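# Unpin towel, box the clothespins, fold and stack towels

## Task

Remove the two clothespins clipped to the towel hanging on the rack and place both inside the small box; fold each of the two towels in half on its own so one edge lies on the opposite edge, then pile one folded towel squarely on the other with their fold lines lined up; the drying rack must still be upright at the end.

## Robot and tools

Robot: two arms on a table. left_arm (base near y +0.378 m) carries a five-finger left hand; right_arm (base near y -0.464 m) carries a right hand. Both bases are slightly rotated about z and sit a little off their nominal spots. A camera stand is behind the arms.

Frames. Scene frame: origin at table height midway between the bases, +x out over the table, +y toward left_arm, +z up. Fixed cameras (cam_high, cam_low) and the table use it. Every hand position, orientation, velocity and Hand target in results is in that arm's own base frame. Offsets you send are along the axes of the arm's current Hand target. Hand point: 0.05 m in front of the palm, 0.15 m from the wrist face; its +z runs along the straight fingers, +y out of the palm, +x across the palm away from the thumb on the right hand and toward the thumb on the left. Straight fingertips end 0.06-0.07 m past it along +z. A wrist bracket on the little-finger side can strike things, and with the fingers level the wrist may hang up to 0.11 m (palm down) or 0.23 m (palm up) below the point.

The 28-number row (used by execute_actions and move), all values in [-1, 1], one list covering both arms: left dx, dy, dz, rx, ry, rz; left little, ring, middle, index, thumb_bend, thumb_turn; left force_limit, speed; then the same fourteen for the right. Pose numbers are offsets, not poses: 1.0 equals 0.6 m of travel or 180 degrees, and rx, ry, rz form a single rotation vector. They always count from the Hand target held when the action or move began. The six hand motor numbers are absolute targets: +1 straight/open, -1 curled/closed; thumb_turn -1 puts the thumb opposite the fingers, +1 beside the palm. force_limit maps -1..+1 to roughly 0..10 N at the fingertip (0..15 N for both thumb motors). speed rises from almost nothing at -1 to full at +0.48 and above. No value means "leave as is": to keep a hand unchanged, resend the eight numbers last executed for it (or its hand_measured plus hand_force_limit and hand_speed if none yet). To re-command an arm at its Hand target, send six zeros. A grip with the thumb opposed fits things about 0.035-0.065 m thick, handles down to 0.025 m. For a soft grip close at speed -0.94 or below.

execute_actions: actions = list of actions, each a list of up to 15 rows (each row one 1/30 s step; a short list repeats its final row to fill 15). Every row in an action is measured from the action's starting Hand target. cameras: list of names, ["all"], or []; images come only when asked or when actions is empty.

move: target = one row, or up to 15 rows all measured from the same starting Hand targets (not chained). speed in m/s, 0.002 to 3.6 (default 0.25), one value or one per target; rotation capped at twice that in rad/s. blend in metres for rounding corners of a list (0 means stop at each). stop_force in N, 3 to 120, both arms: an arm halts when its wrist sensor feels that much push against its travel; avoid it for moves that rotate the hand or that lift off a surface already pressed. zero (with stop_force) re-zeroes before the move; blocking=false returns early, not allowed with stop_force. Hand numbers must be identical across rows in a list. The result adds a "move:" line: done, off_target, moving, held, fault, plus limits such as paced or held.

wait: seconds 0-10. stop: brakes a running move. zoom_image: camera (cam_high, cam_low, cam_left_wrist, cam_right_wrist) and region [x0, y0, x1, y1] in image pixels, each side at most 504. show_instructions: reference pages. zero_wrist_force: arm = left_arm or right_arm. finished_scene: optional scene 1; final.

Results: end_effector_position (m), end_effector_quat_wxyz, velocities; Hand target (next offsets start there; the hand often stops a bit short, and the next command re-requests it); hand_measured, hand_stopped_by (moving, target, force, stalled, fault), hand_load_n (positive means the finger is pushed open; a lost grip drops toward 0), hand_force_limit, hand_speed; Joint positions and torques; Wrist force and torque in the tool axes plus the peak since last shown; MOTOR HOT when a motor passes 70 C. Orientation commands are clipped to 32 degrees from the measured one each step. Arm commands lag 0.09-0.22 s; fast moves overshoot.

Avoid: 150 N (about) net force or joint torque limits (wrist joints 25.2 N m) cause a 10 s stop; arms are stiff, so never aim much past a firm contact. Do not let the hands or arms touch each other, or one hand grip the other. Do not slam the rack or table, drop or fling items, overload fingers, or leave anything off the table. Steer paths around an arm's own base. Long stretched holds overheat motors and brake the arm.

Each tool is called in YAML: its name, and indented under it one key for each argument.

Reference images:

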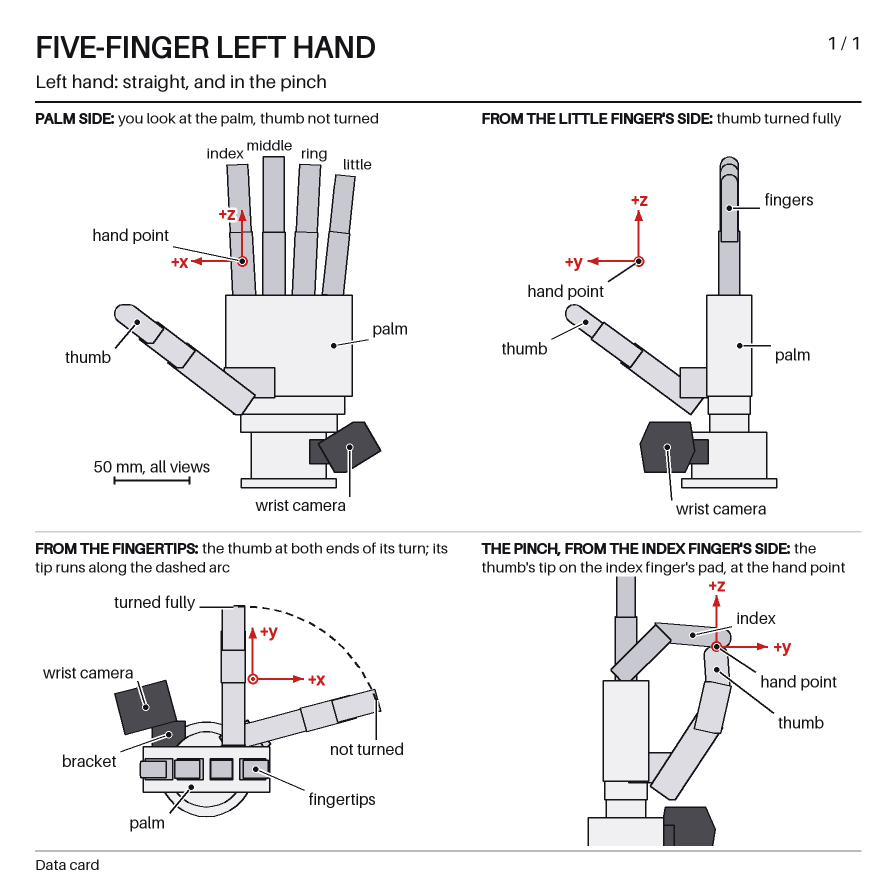

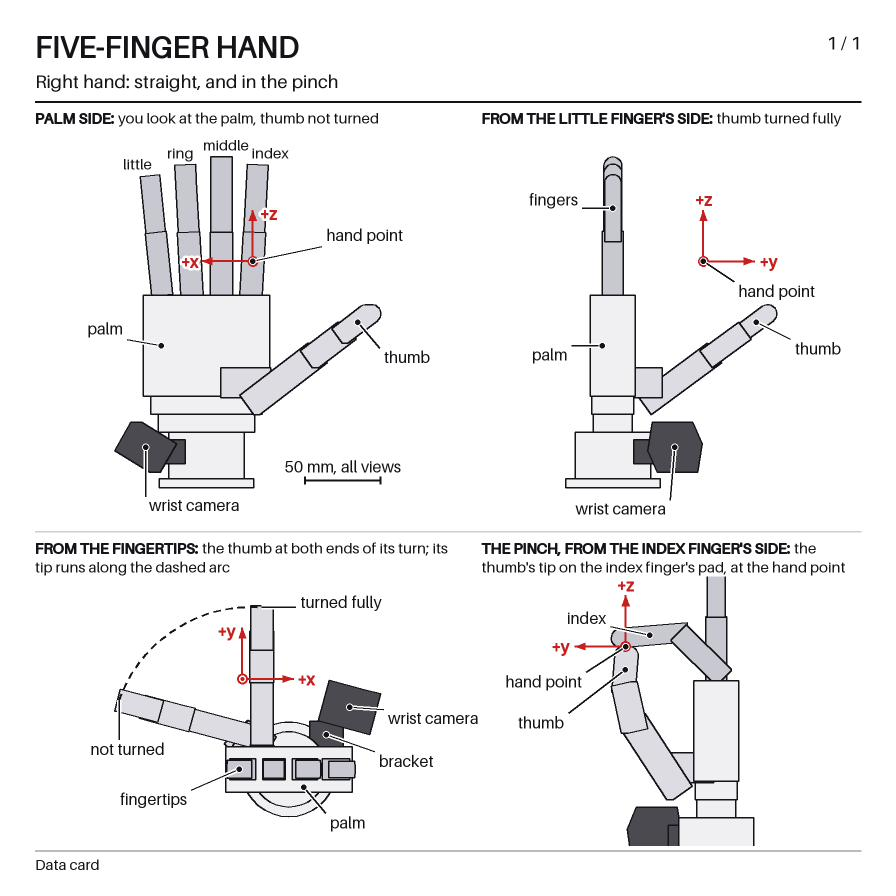

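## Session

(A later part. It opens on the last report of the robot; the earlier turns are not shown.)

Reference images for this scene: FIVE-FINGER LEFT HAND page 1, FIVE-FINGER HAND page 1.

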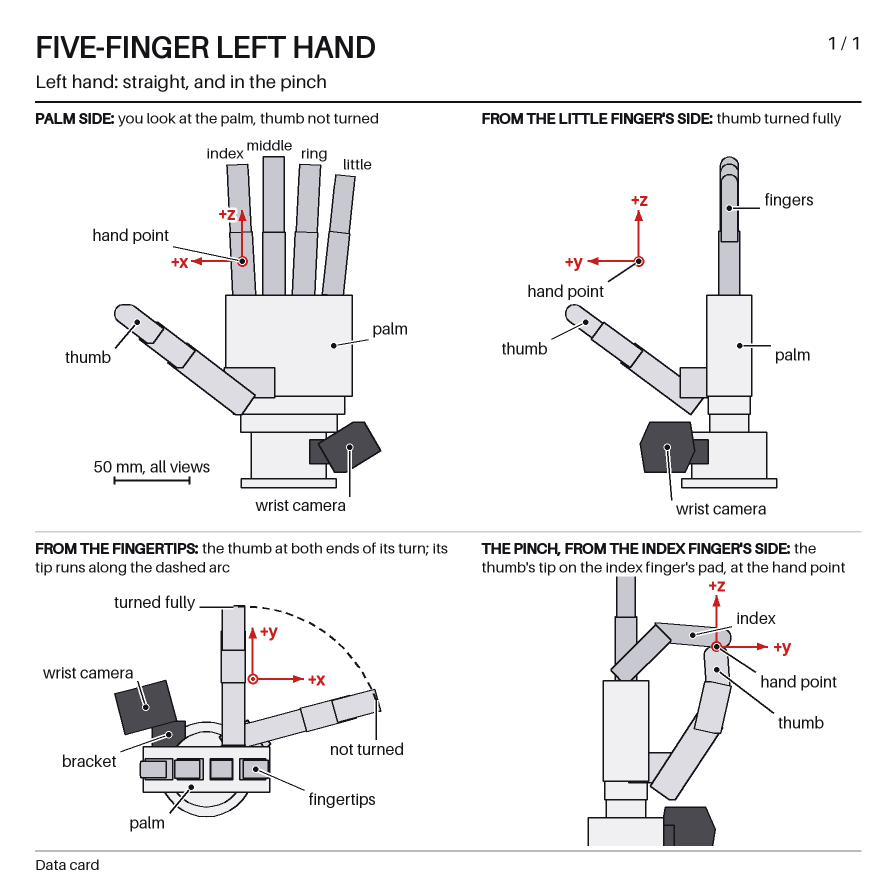

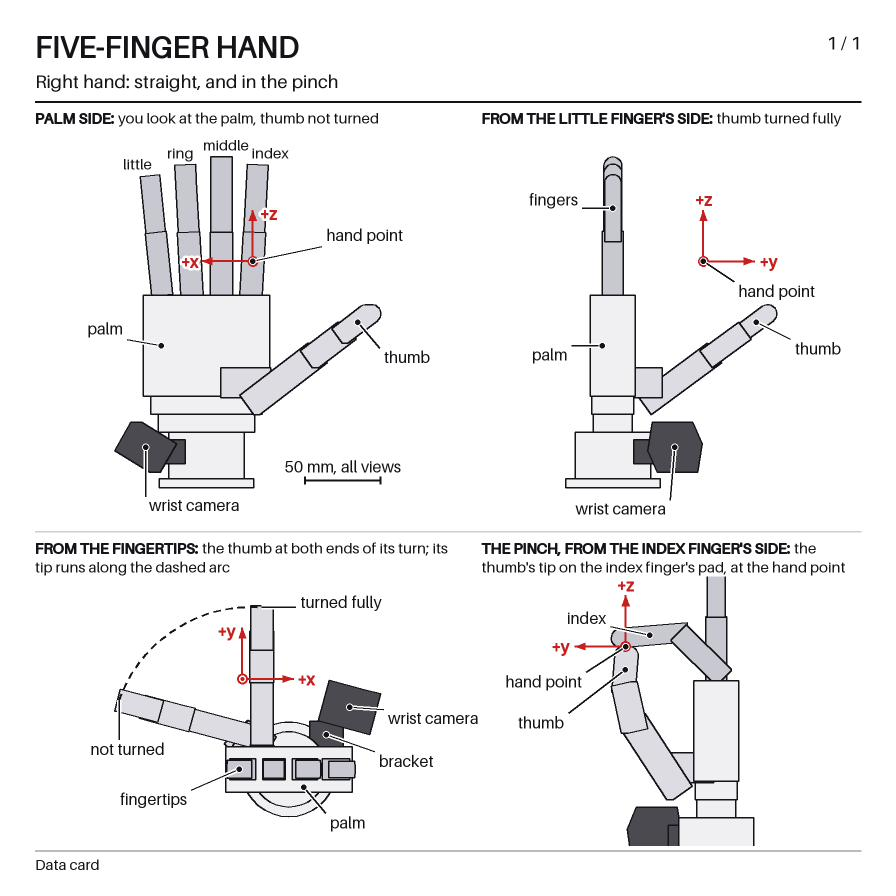

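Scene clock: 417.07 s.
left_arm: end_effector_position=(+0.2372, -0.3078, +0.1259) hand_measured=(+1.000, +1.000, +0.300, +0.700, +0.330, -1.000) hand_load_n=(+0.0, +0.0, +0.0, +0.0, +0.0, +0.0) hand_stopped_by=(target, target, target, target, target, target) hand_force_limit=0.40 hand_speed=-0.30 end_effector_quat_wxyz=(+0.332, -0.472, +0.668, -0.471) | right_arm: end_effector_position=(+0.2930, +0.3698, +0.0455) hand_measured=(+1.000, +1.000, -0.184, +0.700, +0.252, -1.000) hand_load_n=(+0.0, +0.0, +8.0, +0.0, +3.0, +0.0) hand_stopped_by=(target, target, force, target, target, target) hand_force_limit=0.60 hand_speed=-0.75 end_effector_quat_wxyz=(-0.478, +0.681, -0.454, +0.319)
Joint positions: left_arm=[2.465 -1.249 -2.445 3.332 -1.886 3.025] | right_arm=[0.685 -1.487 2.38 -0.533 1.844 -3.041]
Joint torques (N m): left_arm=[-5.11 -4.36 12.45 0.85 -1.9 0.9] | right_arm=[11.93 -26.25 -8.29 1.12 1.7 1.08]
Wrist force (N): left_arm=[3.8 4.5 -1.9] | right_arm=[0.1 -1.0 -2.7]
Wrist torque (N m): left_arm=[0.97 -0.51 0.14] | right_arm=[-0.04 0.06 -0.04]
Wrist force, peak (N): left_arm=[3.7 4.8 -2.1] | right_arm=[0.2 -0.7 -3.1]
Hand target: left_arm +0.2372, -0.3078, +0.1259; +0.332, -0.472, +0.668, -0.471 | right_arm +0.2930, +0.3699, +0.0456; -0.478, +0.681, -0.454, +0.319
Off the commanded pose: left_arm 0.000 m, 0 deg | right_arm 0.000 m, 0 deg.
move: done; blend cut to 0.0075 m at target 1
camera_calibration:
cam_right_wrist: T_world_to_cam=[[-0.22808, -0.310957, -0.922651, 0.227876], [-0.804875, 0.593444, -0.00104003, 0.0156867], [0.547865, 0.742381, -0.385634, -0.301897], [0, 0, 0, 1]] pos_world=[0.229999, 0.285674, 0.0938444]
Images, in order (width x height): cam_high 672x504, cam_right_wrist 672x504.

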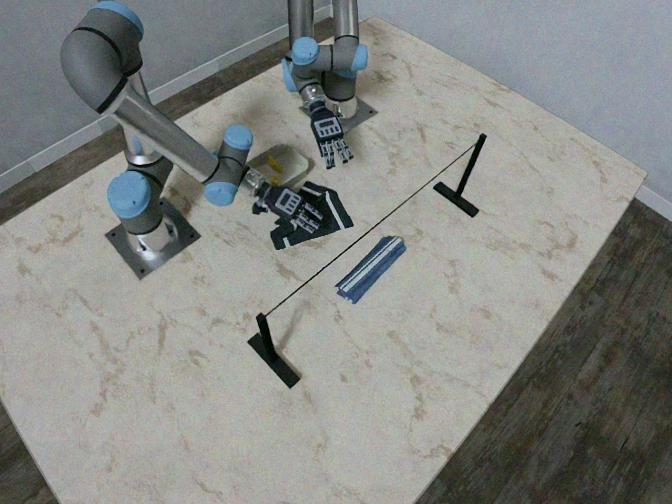

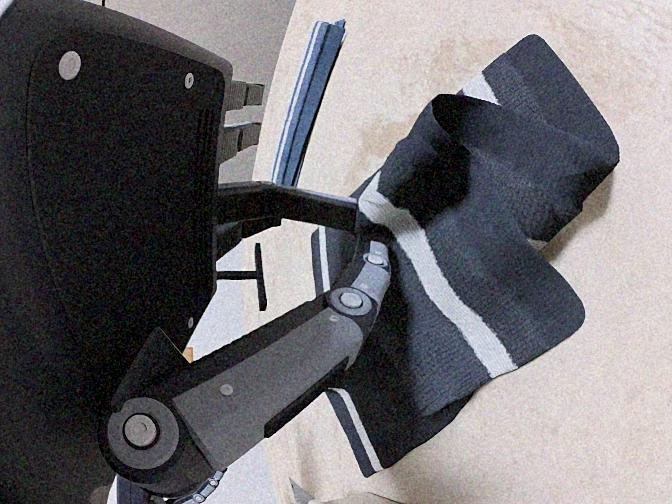

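move:
  target: [0,0,0,0,0,0,1,1,0.3,0.7,0.33,-1,0.4,-0.3, 0.0094,0.0195,0.0318,0,0,0,1,1,-0.45,0.7,0.25,-1,0.6,-0.75]
  speed: 0.03
  stop_force: 8
  cameras: ["cam_high","cam_right_wrist","cam_low"]

Scene clock: 419.00 s.
left_arm: end_effector_position=(+0.2372, -0.3078, +0.1259) hand_measured=(+1.000, +1.000, +0.300, +0.700, +0.330, -1.000) hand_load_n=(+0.0, +0.0, +0.0, +0.0, +0.0, +0.0) hand_stopped_by=(target, target, target, target, target, target) hand_force_limit=0.40 hand_speed=-0.30 end_effector_quat_wxyz=(+0.332, -0.472, +0.668, -0.471) | right_arm: end_effector_position=(+0.3081, +0.3700, +0.0281) hand_measured=(+1.000, +1.000, -0.184, +0.700, +0.252, -1.000) hand_load_n=(+0.0, +0.0, +8.0, +0.0, +2.5, -0.5) hand_stopped_by=(target, target, force, target, target, target) hand_force_limit=0.60 hand_speed=-0.75 end_effector_quat_wxyz=(-0.478, +0.681, -0.454, +0.319)
Joint positions: left_arm=[2.465 -1.249 -2.445 3.332 -1.886 3.025] | right_arm=[0.648 -1.426 2.38 -0.597 1.81 -3.054]
Joint torques (N m): left_arm=[-5.75 -4.01 12.03 0.78 -1.74 0.61] | right_arm=[12.24 -27.04 -18.39 1.37 1.75 0.9]
Wrist force (N): left_arm=[3.6 4.7 -2.1] | right_arm=[0.3 -2.7 -3.5]
Wrist torque (N m): left_arm=[1.02 -0.49 0.12] | right_arm=[-0.05 0.05 -0.06]
Wrist force, peak (N): left_arm=[3.4 5.0 -2.3] | right_arm=[0.3 -3.5 -3.9]
Hand target: left_arm +0.2372, -0.3078, +0.1259; +0.332, -0.472, +0.668, -0.471 | right_arm +0.3081, +0.3700, +0.0281; -0.478, +0.681, -0.454, +0.319
Off the commanded pose: left_arm 0.000 m, 0 deg | right_arm 0.000 m, 0 deg.
move: done
camera_calibration:
cam_right_wrist: T_world_to_cam=[[-0.228058, -0.31083, -0.922699, 0.215198], [-0.804894, 0.593418, -0.000963903, 0.0277097], [0.547846, 0.742455, -0.385519, -0.317092], [0, 0, 0, 1]] pos_world=[0.245099, 0.285873, 0.0763448]
Images, in order (width x height): cam_high 672x504, cam_low 672x504, cam_right_wrist 672x504.

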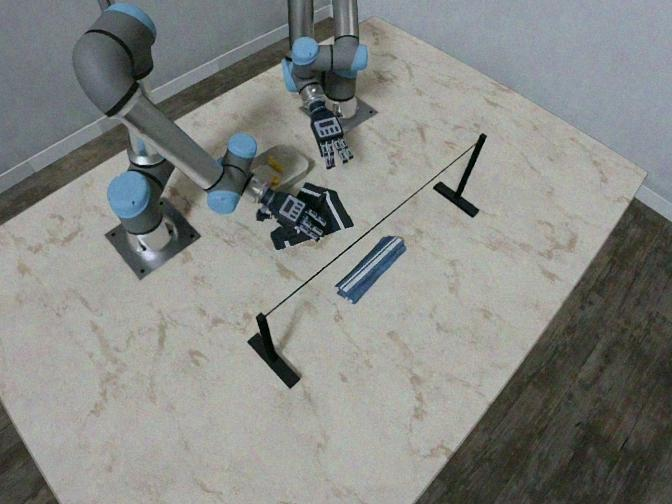

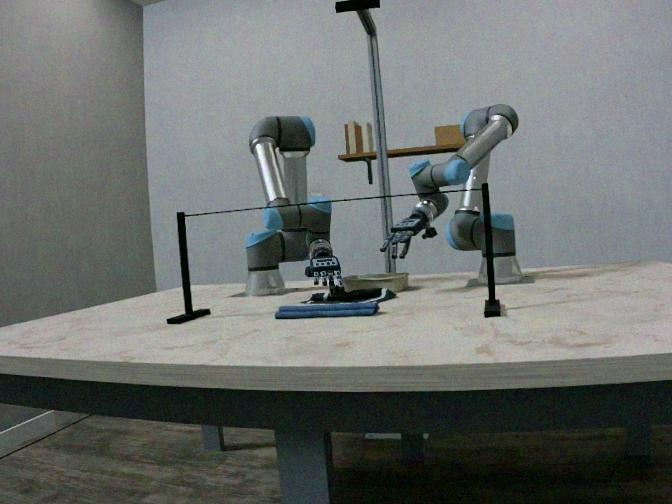

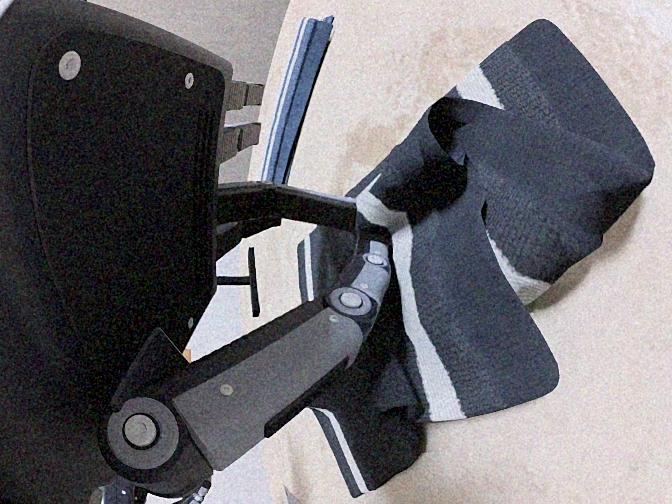

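move:
  target:
    - [0,0,0,0,0,0,1,1,0.3,0.7,0.33,-1,0.4,-0.3, 0,-0.0031,-0.0011,0,0,0,1,1,0.15,0.7,0.25,-1,0.5,-0.3]
    - [0,0,0,0,0,0,1,1,0.3,0.7,0.33,-1,0.4,-0.3, 0,-0.1253,-0.0456,0,0,0,1,1,0.15,0.7,0.25,-1,0.5,-0.3]
  speed: 0.08
  cameras: ["cam_high","cam_right_wrist","cam_left_wrist"]

Scene clock: 421.23 s.
left_arm: end_effector_position=(+0.2372, -0.3078, +0.1259) hand_measured=(+1.000, +1.000, +0.300, +0.700, +0.330, -1.000) hand_load_n=(+0.0, +0.0, +0.0, +0.0, +0.0, +0.5) hand_stopped_by=(target, target, target, target, target, target) hand_force_limit=0.40 hand_speed=-0.30 end_effector_quat_wxyz=(+0.332, -0.472, +0.668, -0.471) | right_arm: end_effector_position=(+0.3079, +0.3700, +0.1082) hand_measured=(+1.000, +1.000, +0.150, +0.700, +0.250, -1.000) hand_load_n=(+0.0, +0.0, +0.0, +0.0, +0.0, +0.0) hand_stopped_by=(target, target, target, target, target, target) hand_force_limit=0.50 hand_speed=-0.30 end_effector_quat_wxyz=(-0.478, +0.681, -0.454, +0.319)
Joint positions: left_arm=[2.465 -1.249 -2.445 3.332 -1.886 3.025] | right_arm=[0.649 -1.616 2.287 -0.314 1.81 -3.054]
Joint torques (N m): left_arm=[-5.43 -2.91 12.04 0.57 -1.92 0.61] | right_arm=[3.02 -9.27 -7.92 -0.98 -0.18 1.96]
Wrist force (N): left_arm=[3.6 4.7 -2.1] | right_arm=[0.1 -0.8 -2.7]
Wrist torque (N m): left_arm=[1.02 -0.50 0.12] | right_arm=[-0.01 0.05 -0.04]
Wrist force, peak (N): left_arm=[3.8 4.7 -2.2] | right_arm=[0.6 -3.3 -3.4]
Hand target: left_arm +0.2372, -0.3078, +0.1259; +0.332, -0.472, +0.668, -0.471 | right_arm +0.3079, +0.3700, +0.1081; -0.478, +0.681, -0.454, +0.319
Off the commanded pose: left_arm 0.000 m, 0 deg | right_arm 0.000 m, 0 deg.
move: done
camera_calibration:
cam_left_wrist: T_world_to_cam=[[0.210316, -0.300656, 0.930254, -0.259533], [-0.771853, -0.635057, -0.0307451, -0.00437009], [0.600008, -0.711553, -0.365625, -0.204519], [0, 0, 0, 1]] pos_world=[0.173924, -0.226332, 0.16652]
cam_right_wrist: T_world_to_cam=[[-0.227868, -0.310735, -0.922778, 0.288999], [-0.804872, 0.593447, -0.00108379, 0.027631], [0.547957, 0.742472, -0.385329, -0.286164], [0, 0, 0, 1]] pos_world=[0.244899, 0.285873, 0.156445]
Images, in order (width x height): cam_high 672x504, cam_left_wrist 672x504, cam_right_wrist 672x504.

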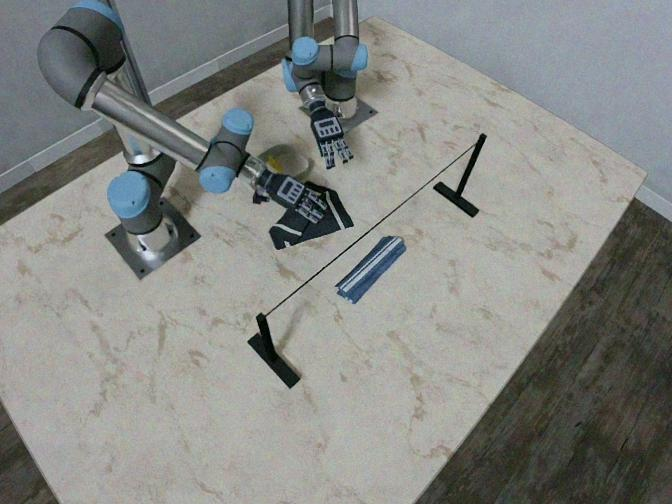

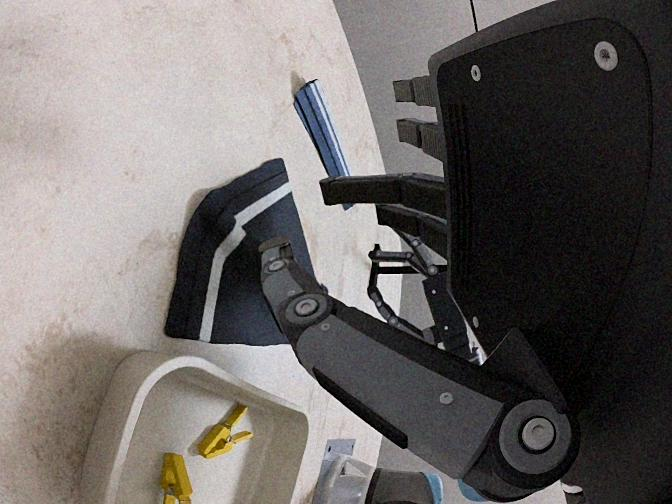

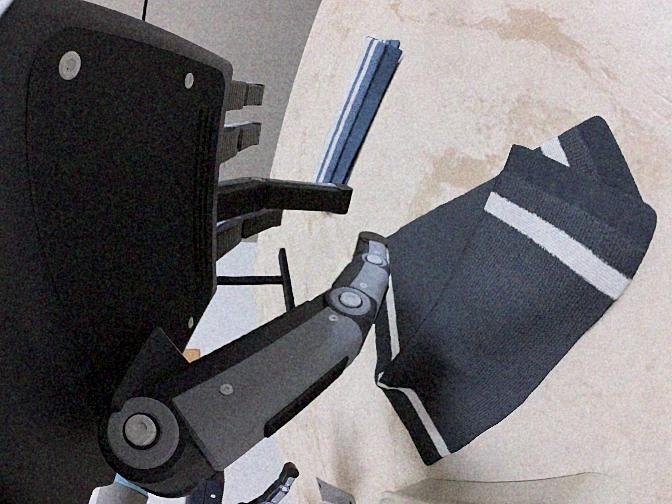

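move:
  target: [0,0,0,0,0,0,1,1,0.3,0.7,0.33,-1,0.4,-0.3, -0.0936,-0.0463,-0.282,0,0,0,1,1,0.15,0.7,0.25,-1,0.5,-0.3]
  speed: 0.15
  cameras: ["cam_high","cam_right_wrist","cam_left_wrist"]

Scene clock: 422.97 s.
left_arm: end_effector_position=(+0.2372, -0.3078, +0.1259) hand_measured=(+1.000, +1.000, +0.300, +0.700, +0.330, -1.000) hand_load_n=(+0.0, +0.0, +0.0, +0.0, +0.0, +0.0) hand_stopped_by=(target, target, target, target, target, target) hand_force_limit=0.40 hand_speed=-0.30 end_effector_quat_wxyz=(+0.332, -0.472, +0.668, -0.471) | right_arm: end_effector_position=(+0.1481, +0.3645, +0.1916) hand_measured=(+1.000, +1.000, +0.150, +0.700, +0.250, -1.000) hand_load_n=(+0.0, +0.0, +0.0, +0.0, +0.0, +0.0) hand_stopped_by=(target, target, target, target, target, target) hand_force_limit=0.50 hand_speed=-0.30 end_effector_quat_wxyz=(-0.478, +0.681, -0.454, +0.319)
Joint positions: left_arm=[2.465 -1.249 -2.445 3.332 -1.886 3.025] | right_arm=[1.175 -1.799 2.204 0.066 2.295 -2.817]
Joint torques (N m): left_arm=[-5.77 -4.29 12.1 0.46 -1.86 0.77] | right_arm=[6.9 -17.75 -10.83 -0.17 0.9 -0.68]
Wrist force (N): left_arm=[3.6 4.6 -2.2] | right_arm=[0.0 -0.8 -2.7]
Wrist torque (N m): left_arm=[1.00 -0.50 0.12] | right_arm=[-0.02 0.07 -0.06]
Wrist force, peak (N): left_arm=[3.7 4.8 -2.2] | right_arm=[-0.4 -0.9 -4.1]
Hand target: left_arm +0.2372, -0.3078, +0.1259; +0.332, -0.472, +0.668, -0.471 | right_arm +0.1481, +0.3644, +0.1917; -0.478, +0.681, -0.454, +0.319
Off the commanded pose: left_arm 0.000 m, 0 deg | right_arm 0.000 m, 0 deg.
move: done
camera_calibration:
cam_left_wrist: T_world_to_cam=[[0.210316, -0.300656, 0.930254, -0.259533], [-0.771853, -0.635057, -0.0307451, -0.00437009], [0.600008, -0.711553, -0.365625, -0.204519], [0, 0, 0, 1]] pos_world=[0.173924, -0.226332, 0.16652]
cam_right_wrist: T_world_to_cam=[[-0.228054, -0.310861, -0.92269, 0.327928], [-0.804943, 0.593352, -0.000953187, -0.0975725], [0.547776, 0.742495, -0.385541, -0.162208], [0, 0, 0, 1]] pos_world=[0.0850986, 0.280273, 0.239945]
Images, in order (width x height): cam_high 672x504, cam_left_wrist 672x504, cam_right_wrist 672x504.

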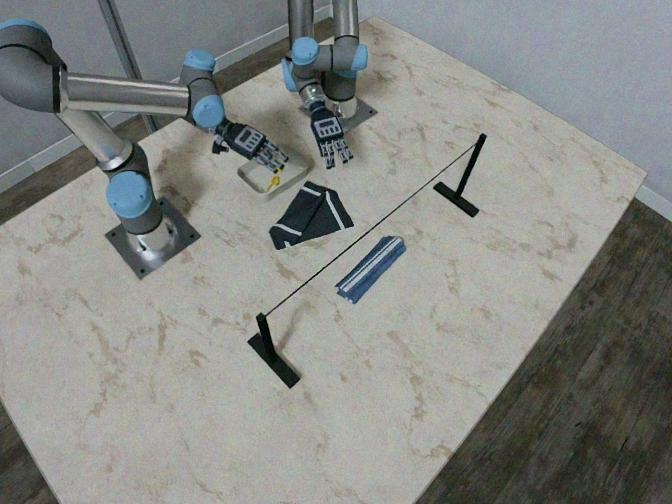

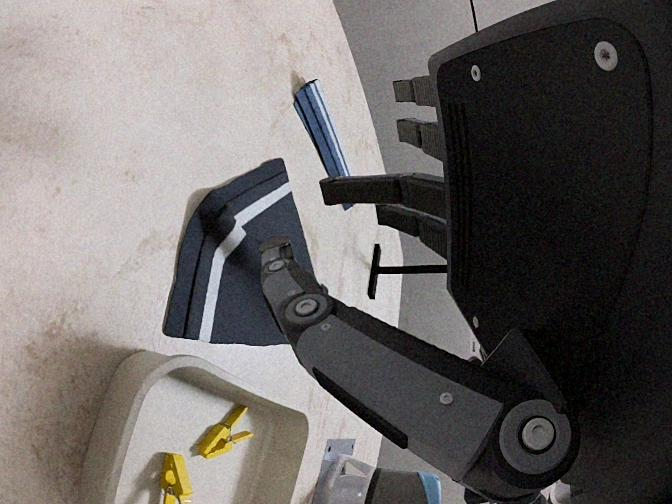

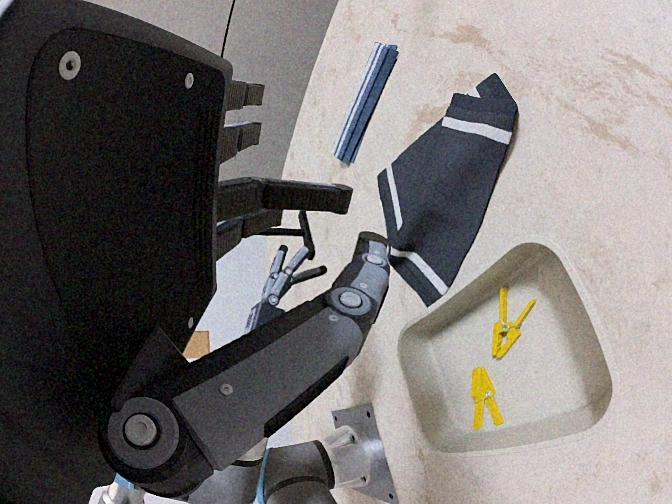

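zoom_image:
  camera: "cam_high"
  region: [250, 165, 370, 260]

zoom_image:
  camera: "cam_right_wrist"
  region: [360, 50, 560, 320]

zoom_image:
  camera: "cam_left_wrist"
  region: [150, 140, 340, 360]

Scaled by 4.200 from the camera's 672x504 image, which has a finer 960x720 frame.

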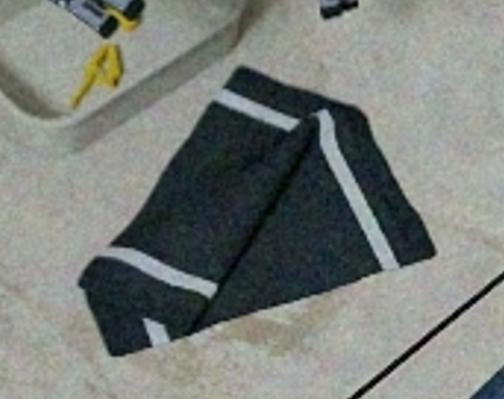

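Scaled by 1.867 from the camera's 672x504 image, which has a finer 960x720 frame.

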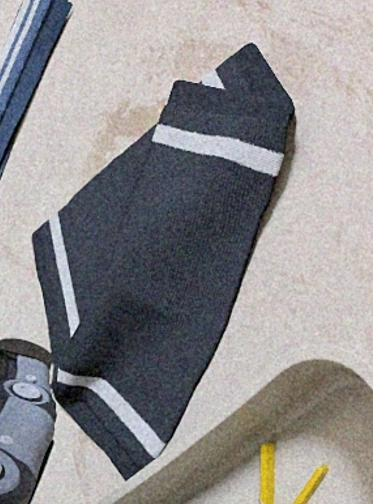

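Scaled by 2.291 from the camera's 672x504 image, which has a finer 960x720 frame.

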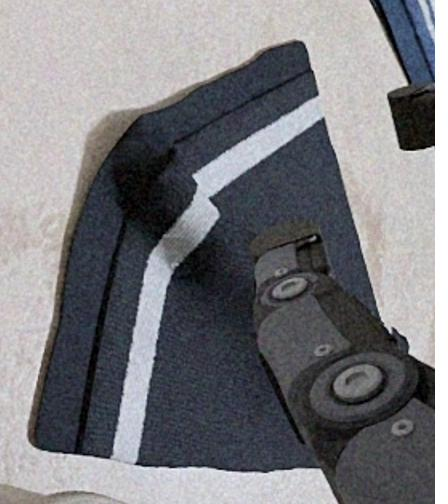

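move:
  target: [0,0,0,0,0,0,1,1,0.3,0.7,0.33,-1,0.4,-0.3, 0.1524,0.0938,0.1893,0,-0.0731,-0.0266,1,1,0.15,0.7,0.33,-1,0.3,-0.3]
  speed: 0.15
  cameras: ["cam_high","cam_right_wrist"]

Scene clock: 427.43 s.
left_arm: end_effector_position=(+0.2372, -0.3078, +0.1259) hand_measured=(+1.000, +1.000, +0.300, +0.700, +0.330, -1.000) hand_load_n=(+0.0, +0.0, +0.0, +0.0, +0.0, +0.0) hand_stopped_by=(target, target, target, target, target, target) hand_force_limit=0.40 hand_speed=-0.30 end_effector_quat_wxyz=(+0.332, -0.472, +0.668, -0.471) | right_arm: end_effector_position=(+0.2641, +0.3136, +0.1002) hand_measured=(+1.000, +1.000, +0.150, +0.700, +0.330, -1.000) hand_load_n=(+0.0, +0.0, +0.0, +0.0, +0.0, +0.0) hand_stopped_by=(target, target, target, target, target, target) hand_force_limit=0.30 hand_speed=-0.30 end_effector_quat_wxyz=(-0.513, +0.731, -0.368, +0.259) end_effector_velocity=(+0.000, +0.001, +0.001) end_effector_angular_velocity=(+0.002, -0.001, +0.004)
Joint positions: left_arm=[2.465 -1.249 -2.445 3.332 -1.886 3.025] | right_arm=[0.219 -1.905 2.53 -0.248 1.178 -3.293]
Joint velocities: left_arm=[within noise] | right_arm=[-0.001 0 -0.001 0 -0.005 0]
Joint torques (N m): left_arm=[-6.06 -3.82 12.47 0.4 -1.87 0.55] | right_arm=[-11.42 -4.35 -24.66 0.15 -1.93 -0.27]
Wrist force (N): left_arm=[3.5 4.6 -2.1] | right_arm=[0.0 -0.9 -2.8]
Wrist torque (N m): left_arm=[1.00 -0.48 0.12] | right_arm=[-0.03 0.07 -0.27]
Wrist force, peak (N): left_arm=[3.7 4.9 -2.2] | right_arm=[-0.7 -1.1 -3.6]
Hand target: left_arm +0.2372, -0.3078, +0.1259; +0.332, -0.472, +0.668, -0.471 | right_arm +0.2642, +0.3136, +0.1002; -0.513, +0.731, -0.368, +0.259
Off the commanded pose: left_arm 0.000 m, 0 deg | right_arm 0.000 m, 0 deg.
move: done
camera_calibration:
cam_right_wrist: T_world_to_cam=[[-0.146056, -0.35734, -0.922483, 0.247092], [-0.924529, 0.38111, -0.00125016, 0.124084], [0.352015, 0.85268, -0.386035, -0.206069], [0, 0, 0, 1]] pos_world=[0.223348, 0.216717, 0.148543]
Images, in order (width x height): cam_high 672x504, cam_right_wrist 672x504.

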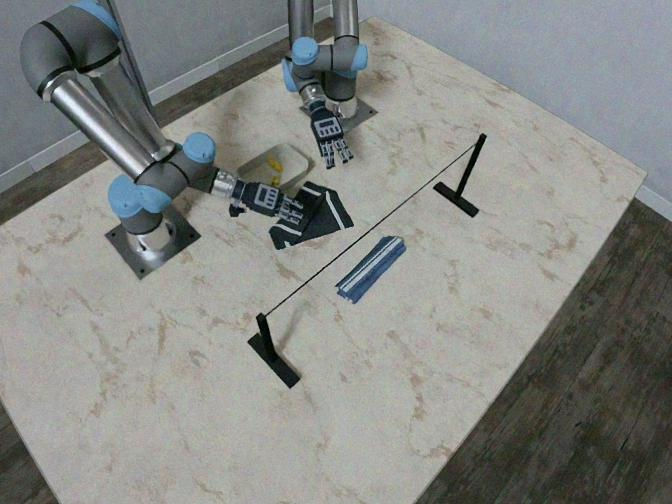

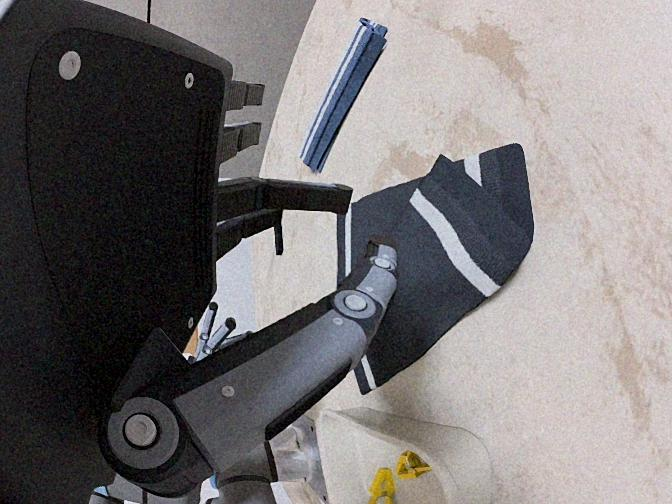

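move:
  target: [0,0,0,0,0,0,1,1,0.3,0.7,0.33,-1,0.4,-0.3, 0.0130,0.0853,0.0345,0,0,0,1,1,0.15,0.7,0.33,-1,0.3,-0.3]
  speed: 0.1
  cameras: ["cam_high","cam_right_wrist"]

Scene clock: 428.90 s.
left_arm: end_effector_position=(+0.2372, -0.3078, +0.1259) hand_measured=(+1.000, +1.000, +0.300, +0.700, +0.330, -1.000) hand_load_n=(+0.0, +0.0, +0.0, +0.0, +0.5, -0.5) hand_stopped_by=(target, target, target, target, target, target) hand_force_limit=0.40 hand_speed=-0.30 end_effector_quat_wxyz=(+0.332, -0.472, +0.668, -0.471) | right_arm: end_effector_position=(+0.2705, +0.3085, +0.0451) hand_measured=(+1.000, +1.000, +0.150, +0.700, +0.330, -1.000) hand_load_n=(-0.5, +0.0, +0.0, -0.5, +0.0, +0.0) hand_stopped_by=(target, target, target, target, target, target) hand_force_limit=0.30 hand_speed=-0.30 end_effector_quat_wxyz=(-0.513, +0.731, -0.368, +0.259)
Joint positions: left_arm=[2.465 -1.249 -2.445 3.332 -1.886 3.025] | right_arm=[0.175 -1.738 2.619 -0.496 1.137 -3.311]
Joint torques (N m): left_arm=[-5.35 -3.74 12.9 0.18 -1.69 0.45] | right_arm=[13.27 -2.45 -18.94 -1.59 1.18 1.79]
Wrist force (N): left_arm=[3.7 4.7 -2.0] | right_arm=[0.2 -0.7 -2.7]
Wrist torque (N m): left_arm=[1.00 -0.51 0.13] | right_arm=[0.01 0.04 -0.17]
Wrist force, peak (N): left_arm=[3.7 4.8 -2.2] | right_arm=[0.1 -1.4 -3.3]
Hand target: left_arm +0.2372, -0.3078, +0.1259; +0.332, -0.472, +0.668, -0.471 | right_arm +0.2705, +0.3085, +0.0451; -0.513, +0.731, -0.368, +0.259
Off the commanded pose: left_arm 0.000 m, 0 deg | right_arm 0.000 m, 0 deg.
move: done
camera_calibration:
cam_right_wrist: T_world_to_cam=[[-0.146056, -0.35734, -0.922483, 0.195283], [-0.924529, 0.38111, -0.00125016, 0.131876], [0.352015, 0.85268, -0.386035, -0.225282], [0, 0, 0, 1]] pos_world=[0.229748, 0.211617, 0.0933434]
Images, in order (width x height): cam_high 672x504, cam_right_wrist 672x504.

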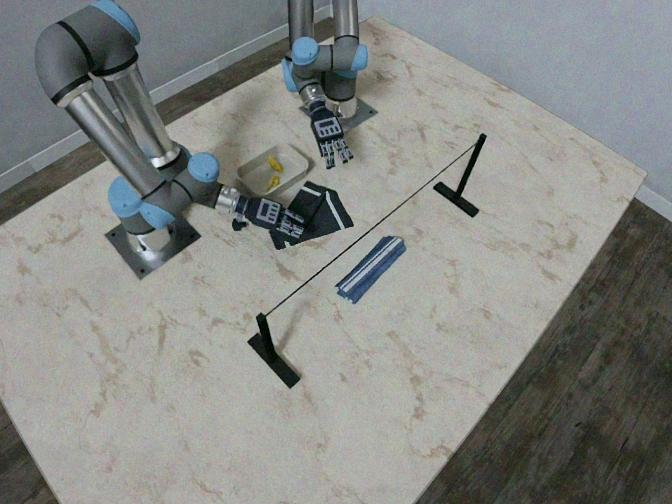

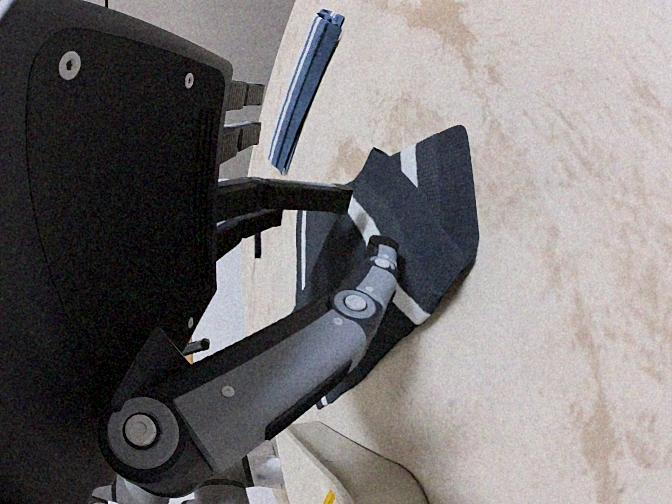

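move:
  target: [0,0,0,0,0,0,1,1,0.3,0.7,0.33,-1,0.4,-0.3, 0,0.0454,0.0165,0,0,0,1,1,0.15,0.7,0.33,-1,0.3,-0.3]
  speed: 0.01
  stop_force: 6
  cameras: ["cam_right_wrist"]

Scene clock: 431.90 s.
left_arm: end_effector_position=(+0.2372, -0.3078, +0.1259) hand_measured=(+1.000, +1.000, +0.300, +0.700, +0.330, -1.000) hand_load_n=(+0.0, +0.0, +0.0, +0.0, +0.0, +0.0) hand_stopped_by=(target, target, target, target, target, target) hand_force_limit=0.40 hand_speed=-0.30 end_effector_quat_wxyz=(+0.332, -0.472, +0.668, -0.471) | right_arm: end_effector_position=(+0.2706, +0.3086, +0.0265) hand_measured=(+1.000, +1.000, +0.150, +0.700, +0.330, -1.000) hand_load_n=(+0.0, +0.0, +0.0, +0.0, -2.5, +0.0) hand_stopped_by=(target, target, target, target, target, target) hand_force_limit=0.30 hand_speed=-0.30 end_effector_quat_wxyz=(-0.513, +0.731, -0.368, +0.259)
Joint positions: left_arm=[2.465 -1.249 -2.445 3.332 -1.886 3.025] | right_arm=[0.175 -1.667 2.643 -0.592 1.137 -3.311]
Joint torques (N m): left_arm=[-5.36 -4 12.87 -0.01 -1.88 0.34] | right_arm=[2.37 -15.41 -18.07 -1.25 -0.78 -0.13]
Wrist force (N): left_arm=[3.6 4.6 -2.1] | right_arm=[0.2 -6.3 -5.1]
Wrist torque (N m): left_arm=[1.00 -0.50 0.12] | right_arm=[-0.01 0.06 -0.24]
Wrist force, peak (N): left_arm=[3.9 4.7 -2.2] | right_arm=[-0.3 -7.8 -6.1]
Hand target: left_arm +0.2372, -0.3078, +0.1259; +0.332, -0.472, +0.668, -0.471 | right_arm +0.2706, +0.3086, +0.0266; -0.513, +0.731, -0.368, +0.259 (not the last commanded pose)
Off the commanded pose: left_arm 0.000 m, 0 deg | right_arm 0.010 m, 0 deg.
move: contact (right_arm)
camera_calibration:
cam_right_wrist: T_world_to_cam=[[-0.145793, -0.357324, -0.922531, 0.178192], [-0.924578, 0.380989, -0.00145236, 0.131866], [0.351994, 0.85274, -0.38592, -0.232525], [0, 0, 0, 1]] pos_world=[0.229747, 0.211716, 0.0748428]
Images, in order (width x height): cam_right_wrist 672x504.

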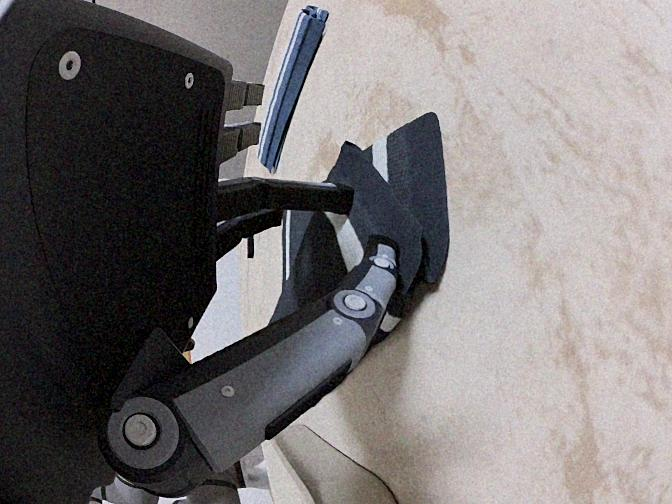

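move:
  target: [0,0,0,0,0,0,1,1,0.3,0.7,0.33,-1,0.4,-0.3, 0,0,0,0,0,0,1,1,-0.1,0.7,0.33,-1,0.3,-0.75]
  speed: 0.01
  cameras: ["cam_right_wrist"]

Scene clock: 432.60 s.
left_arm: end_effector_position=(+0.2372, -0.3078, +0.1259) hand_measured=(+1.000, +1.000, +0.300, +0.700, +0.330, -1.000) hand_load_n=(-0.5, +0.0, +0.0, +0.0, +0.0, +0.0) hand_stopped_by=(target, target, target, target, target, target) hand_force_limit=0.40 hand_speed=-0.30 end_effector_quat_wxyz=(+0.332, -0.472, +0.668, -0.471) | right_arm: end_effector_position=(+0.2706, +0.3086, +0.0266) hand_measured=(+1.000, +1.000, -0.098, +0.700, +0.330, -1.000) hand_load_n=(+0.0, -0.5, +5.0, +0.0, -1.0, +0.0) hand_stopped_by=(target, target, target, target, target, target) hand_force_limit=0.30 hand_speed=-0.75 end_effector_quat_wxyz=(-0.513, +0.731, -0.368, +0.259)
Joint positions: left_arm=[2.465 -1.249 -2.445 3.332 -1.886 3.025] | right_arm=[0.175 -1.667 2.643 -0.592 1.137 -3.311]
Joint torques (N m): left_arm=[-5.98 -3.34 12.63 0.06 -1.68 0.61] | right_arm=[2.43 -11.55 -9.06 1.57 -0.81 -0.04]
Wrist force (N): left_arm=[3.6 4.6 -2.2] | right_arm=[0.1 -13.2 -4.6]
Wrist torque (N m): left_arm=[1.01 -0.50 0.12] | right_arm=[0.03 0.03 -0.38]
Wrist force, peak (N): left_arm=[3.7 4.7 -2.2] | right_arm=[-0.2 -13.3 -4.6]
Hand target: left_arm +0.2372, -0.3078, +0.1259; +0.332, -0.472, +0.668, -0.471 | right_arm +0.2706, +0.3086, +0.0266; -0.513, +0.731, -0.368, +0.259
Off the commanded pose: left_arm 0.000 m, 0 deg | right_arm 0.000 m, 0 deg.
move: done
camera_calibration:
cam_right_wrist: T_world_to_cam=[[-0.145675, -0.357283, -0.922566, 0.178265], [-0.924592, 0.380956, -0.00153818, 0.131976], [0.352006, 0.852773, -0.385837, -0.232538], [0, 0, 0, 1]] pos_world=[0.229847, 0.211716, 0.0749426]
Images, in order (width x height): cam_right_wrist 672x504.

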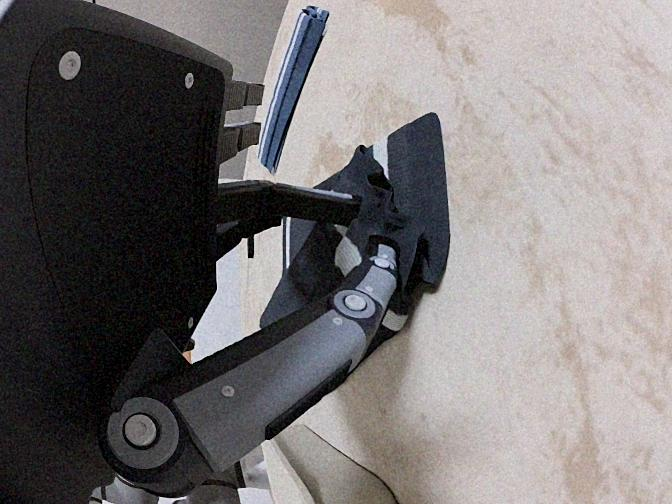

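move:
  target: [0,0,0,0,0,0,1,1,0.3,0.7,0.33,-1,0.4,-0.3, 0,-0.0019,-0.0007,0,0,0,1,1,-0.2,0.7,0.33,-1,0.5,-0.75]
  speed: 0.012

move:
  target: [0,0,0,0,0,0,1,1,0.3,0.7,0.33,-1,0.4,-0.3, 0,0,0,0,0,0,1,1,-0.45,0.7,0.33,-1,0.6,-0.75]
  speed: 0.012
  cameras: ["cam_right_wrist"]

Scene clock: 433.37 s.
left_arm: end_effector_position=(+0.2372, -0.3078, +0.1259) hand_measured=(+1.000, +1.000, +0.300, +0.700, +0.330, -1.000) hand_load_n=(+0.0, +0.0, +0.0, +0.0, +0.0, +0.0) hand_stopped_by=(target, target, target, target, target, target) hand_force_limit=0.40 hand_speed=-0.30 end_effector_quat_wxyz=(+0.332, -0.472, +0.668, -0.471) | right_arm: end_effector_position=(+0.2705, +0.3086, +0.0278) hand_measured=(+1.000, +1.000, -0.198, +0.700, +0.330, -1.000) hand_load_n=(-0.5, +0.0, +4.5, +0.0, +0.5, +0.0) hand_stopped_by=(target, target, target, target, target, target) hand_force_limit=0.50 hand_speed=-0.75 end_effector_quat_wxyz=(-0.513, +0.731, -0.368, +0.259)
Joint positions: left_arm=[2.465 -1.249 -2.445 3.332 -1.886 3.025] | right_arm=[0.175 -1.672 2.642 -0.586 1.137 -3.311]
Joint torques (N m): left_arm=[-5.78 -4.65 13.31 0.08 -1.87 0.41] | right_arm=[0.03 -10.11 -16.8 0.7 -0.88 -0.08]
Wrist force (N): left_arm=[3.6 4.7 -1.9] | right_arm=[-0.2 -3.9 -3.2]
Wrist torque (N m): left_arm=[1.00 -0.49 0.13] | right_arm=[-0.02 0.05 -0.22]
Wrist force, peak (N): left_arm=[3.8 4.8 -2.1] | right_arm=[-0.1 -13.4 -4.8]
Hand target: left_arm +0.2372, -0.3078, +0.1259; +0.332, -0.472, +0.668, -0.471 | right_arm +0.2706, +0.3086, +0.0278; -0.513, +0.731, -0.368, +0.259
Off the commanded pose: left_arm 0.000 m, 0 deg | right_arm 0.000 m, 0 deg.
move: done

Scene clock: 433.87 s.
left_arm: end_effector_position=(+0.2372, -0.3078, +0.1259) hand_measured=(+1.000, +1.000, +0.300, +0.700, +0.330, -1.000) hand_load_n=(+0.0, -0.5, +0.0, +0.0, +0.0, +0.0) hand_stopped_by=(target, target, target, target, target, target) hand_force_limit=0.40 hand_speed=-0.30 end_effector_quat_wxyz=(+0.332, -0.472, +0.668, -0.471) | right_arm: end_effector_position=(+0.2706, +0.3086, +0.0278) hand_measured=(+1.000, +1.000, -0.240, +0.700, +0.332, -1.000) hand_load_n=(+0.0, -0.5, +10.0, +0.0, +4.0, +0.5) hand_stopped_by=(target, target, force, target, target, target) hand_force_limit=0.60 hand_speed=-0.75 end_effector_quat_wxyz=(-0.513, +0.731, -0.368, +0.259)
Joint positions: left_arm=[2.465 -1.249 -2.445 3.332 -1.886 3.025] | right_arm=[0.175 -1.672 2.642 -0.586 1.137 -3.311]
Joint torques (N m): left_arm=[-5.84 -4.04 12.08 -0.01 -1.77 0.4] | right_arm=[-2.16 1.58 -15.21 -1.54 -0.99 -0.24]
Wrist force (N): left_arm=[3.4 4.5 -2.2] | right_arm=[-0.4 -4.7 -3.8]
Wrist torque (N m): left_arm=[1.00 -0.48 0.11] | right_arm=[-0.06 0.10 -0.23]
Wrist force, peak (N): left_arm=[3.6 4.8 -2.1] | right_arm=[-0.4 -4.7 -3.8]
Hand target: left_arm +0.2372, -0.3078, +0.1259; +0.332, -0.472, +0.668, -0.471 | right_arm +0.2706, +0.3086, +0.0278; -0.513, +0.731, -0.368, +0.259
Off the commanded pose: left_arm 0.000 m, 0 deg | right_arm 0.000 m, 0 deg.
move: done
camera_calibration:
cam_right_wrist: T_world_to_cam=[[-0.145709, -0.357361, -0.92253, 0.179379], [-0.924592, 0.380955, -0.00153629, 0.131885], [0.351992, 0.85274, -0.385922, -0.232023], [0, 0, 0, 1]] pos_world=[0.229747, 0.211716, 0.0761425]
Images, in order (width x height): cam_right_wrist 672x504.

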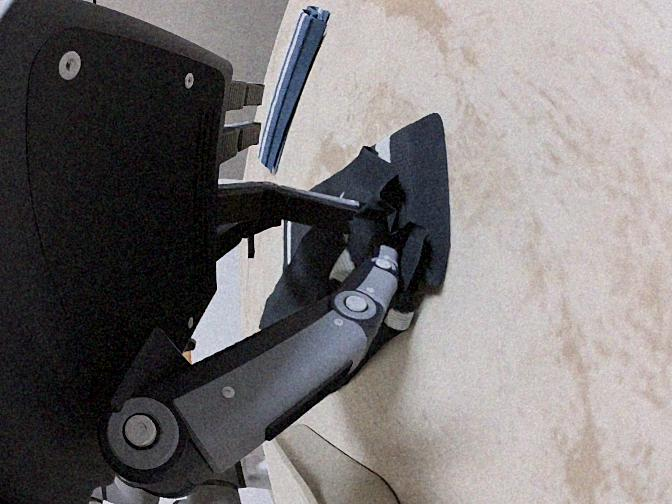

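move:
  target: [0,0,0,0,0,0,1,1,0.3,0.7,0.33,-1,0.4,-0.3, 0,-0.1566,-0.057,0,0,0,1,1,-0.45,0.7,0.33,-1,0.6,-0.75]
  speed: 0.06
  cameras: ["cam_high","cam_low","cam_right_wrist"]

Scene clock: 436.00 s.
left_arm: end_effector_position=(+0.2372, -0.3078, +0.1259) hand_measured=(+1.000, +1.000, +0.300, +0.700, +0.330, -1.000) hand_load_n=(+0.0, +0.0, +0.0, +0.0, +0.0, +0.0) hand_stopped_by=(target, target, target, target, target, target) hand_force_limit=0.40 hand_speed=-0.30 end_effector_quat_wxyz=(+0.332, -0.472, +0.668, -0.471) | right_arm: end_effector_position=(+0.2703, +0.3085, +0.1278) hand_measured=(+1.000, +1.000, -0.240, +0.700, +0.332, -1.000) hand_load_n=(+0.0, +0.0, +8.0, +0.0, +4.5, +0.5) hand_stopped_by=(target, target, force, target, target, target) hand_force_limit=0.60 hand_speed=-0.75 end_effector_quat_wxyz=(-0.513, +0.731, -0.368, +0.259)
Joint positions: left_arm=[2.465 -1.249 -2.445 3.332 -1.886 3.025] | right_arm=[0.175 -1.963 2.479 -0.132 1.137 -3.311]
Joint torques (N m): left_arm=[-6.14 -4.46 13.41 -0.06 -1.93 0.35] | right_arm=[-13.26 6.17 -10.2 -1.83 -1.87 -1.52]
Wrist force (N): left_arm=[3.5 4.6 -2.3] | right_arm=[0.0 -0.5 -2.6]
Wrist torque (N m): left_arm=[1.00 -0.49 0.12] | right_arm=[0.02 0.07 -0.17]
Wrist force, peak (N): left_arm=[3.7 4.8 -2.2] | right_arm=[-0.2 -4.4 -3.7]
Hand target: left_arm +0.2372, -0.3078, +0.1259; +0.332, -0.472, +0.668, -0.471 | right_arm +0.2703, +0.3085, +0.1278; -0.513, +0.731, -0.368, +0.259
Off the commanded pose: left_arm 0.000 m, 0 deg | right_arm 0.000 m, 0 deg.
move: done
camera_calibration:
cam_right_wrist: T_world_to_cam=[[-0.145557, -0.357334, -0.922565, 0.271532], [-0.924612, 0.380908, -0.0016562, 0.131927], [0.352004, 0.852773, -0.385839, -0.193299], [0, 0, 0, 1]] pos_world=[0.229547, 0.211616, 0.176142]
Images, in order (width x height): cam_high 672x504, cam_low 672x504, cam_right_wrist 672x504.

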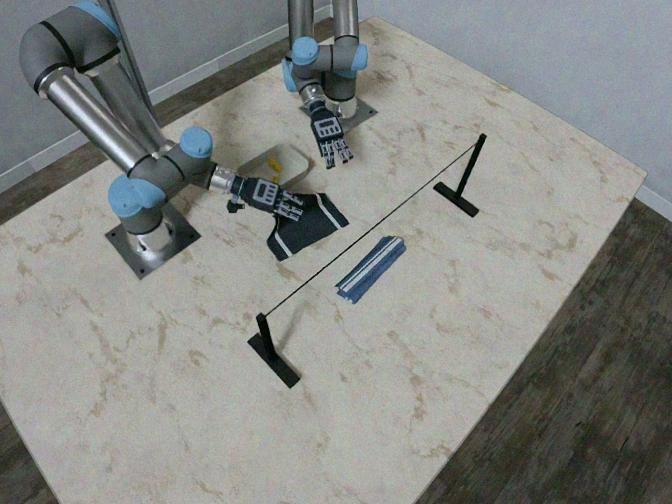

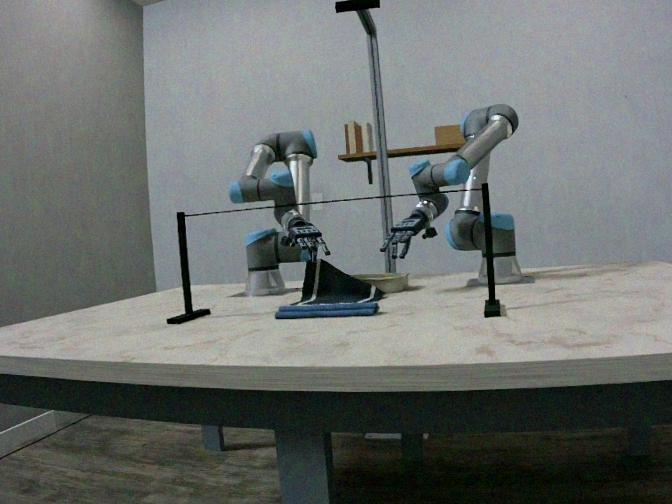

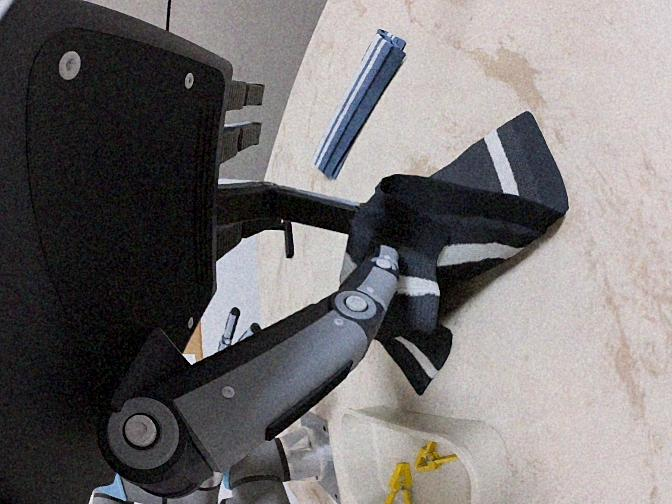

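zoom_image:
  camera: "cam_high"
  region: [250, 165, 370, 265]

zoom_image:
  camera: "cam_right_wrist"
  region: [330, 100, 600, 410]

Scaled by 4.200 from the camera's 672x504 image, which has a finer 960x720 frame.

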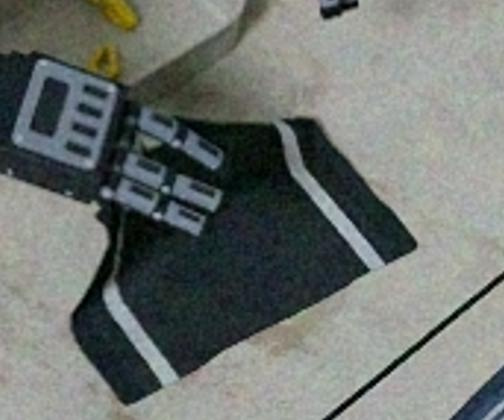

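Scaled by 1.626 from the camera's 672x504 image, which has a finer 960x720 frame.

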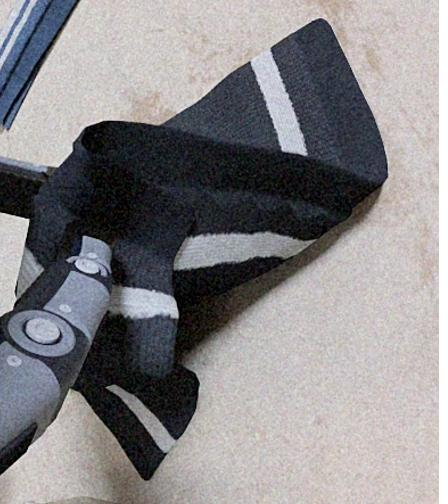

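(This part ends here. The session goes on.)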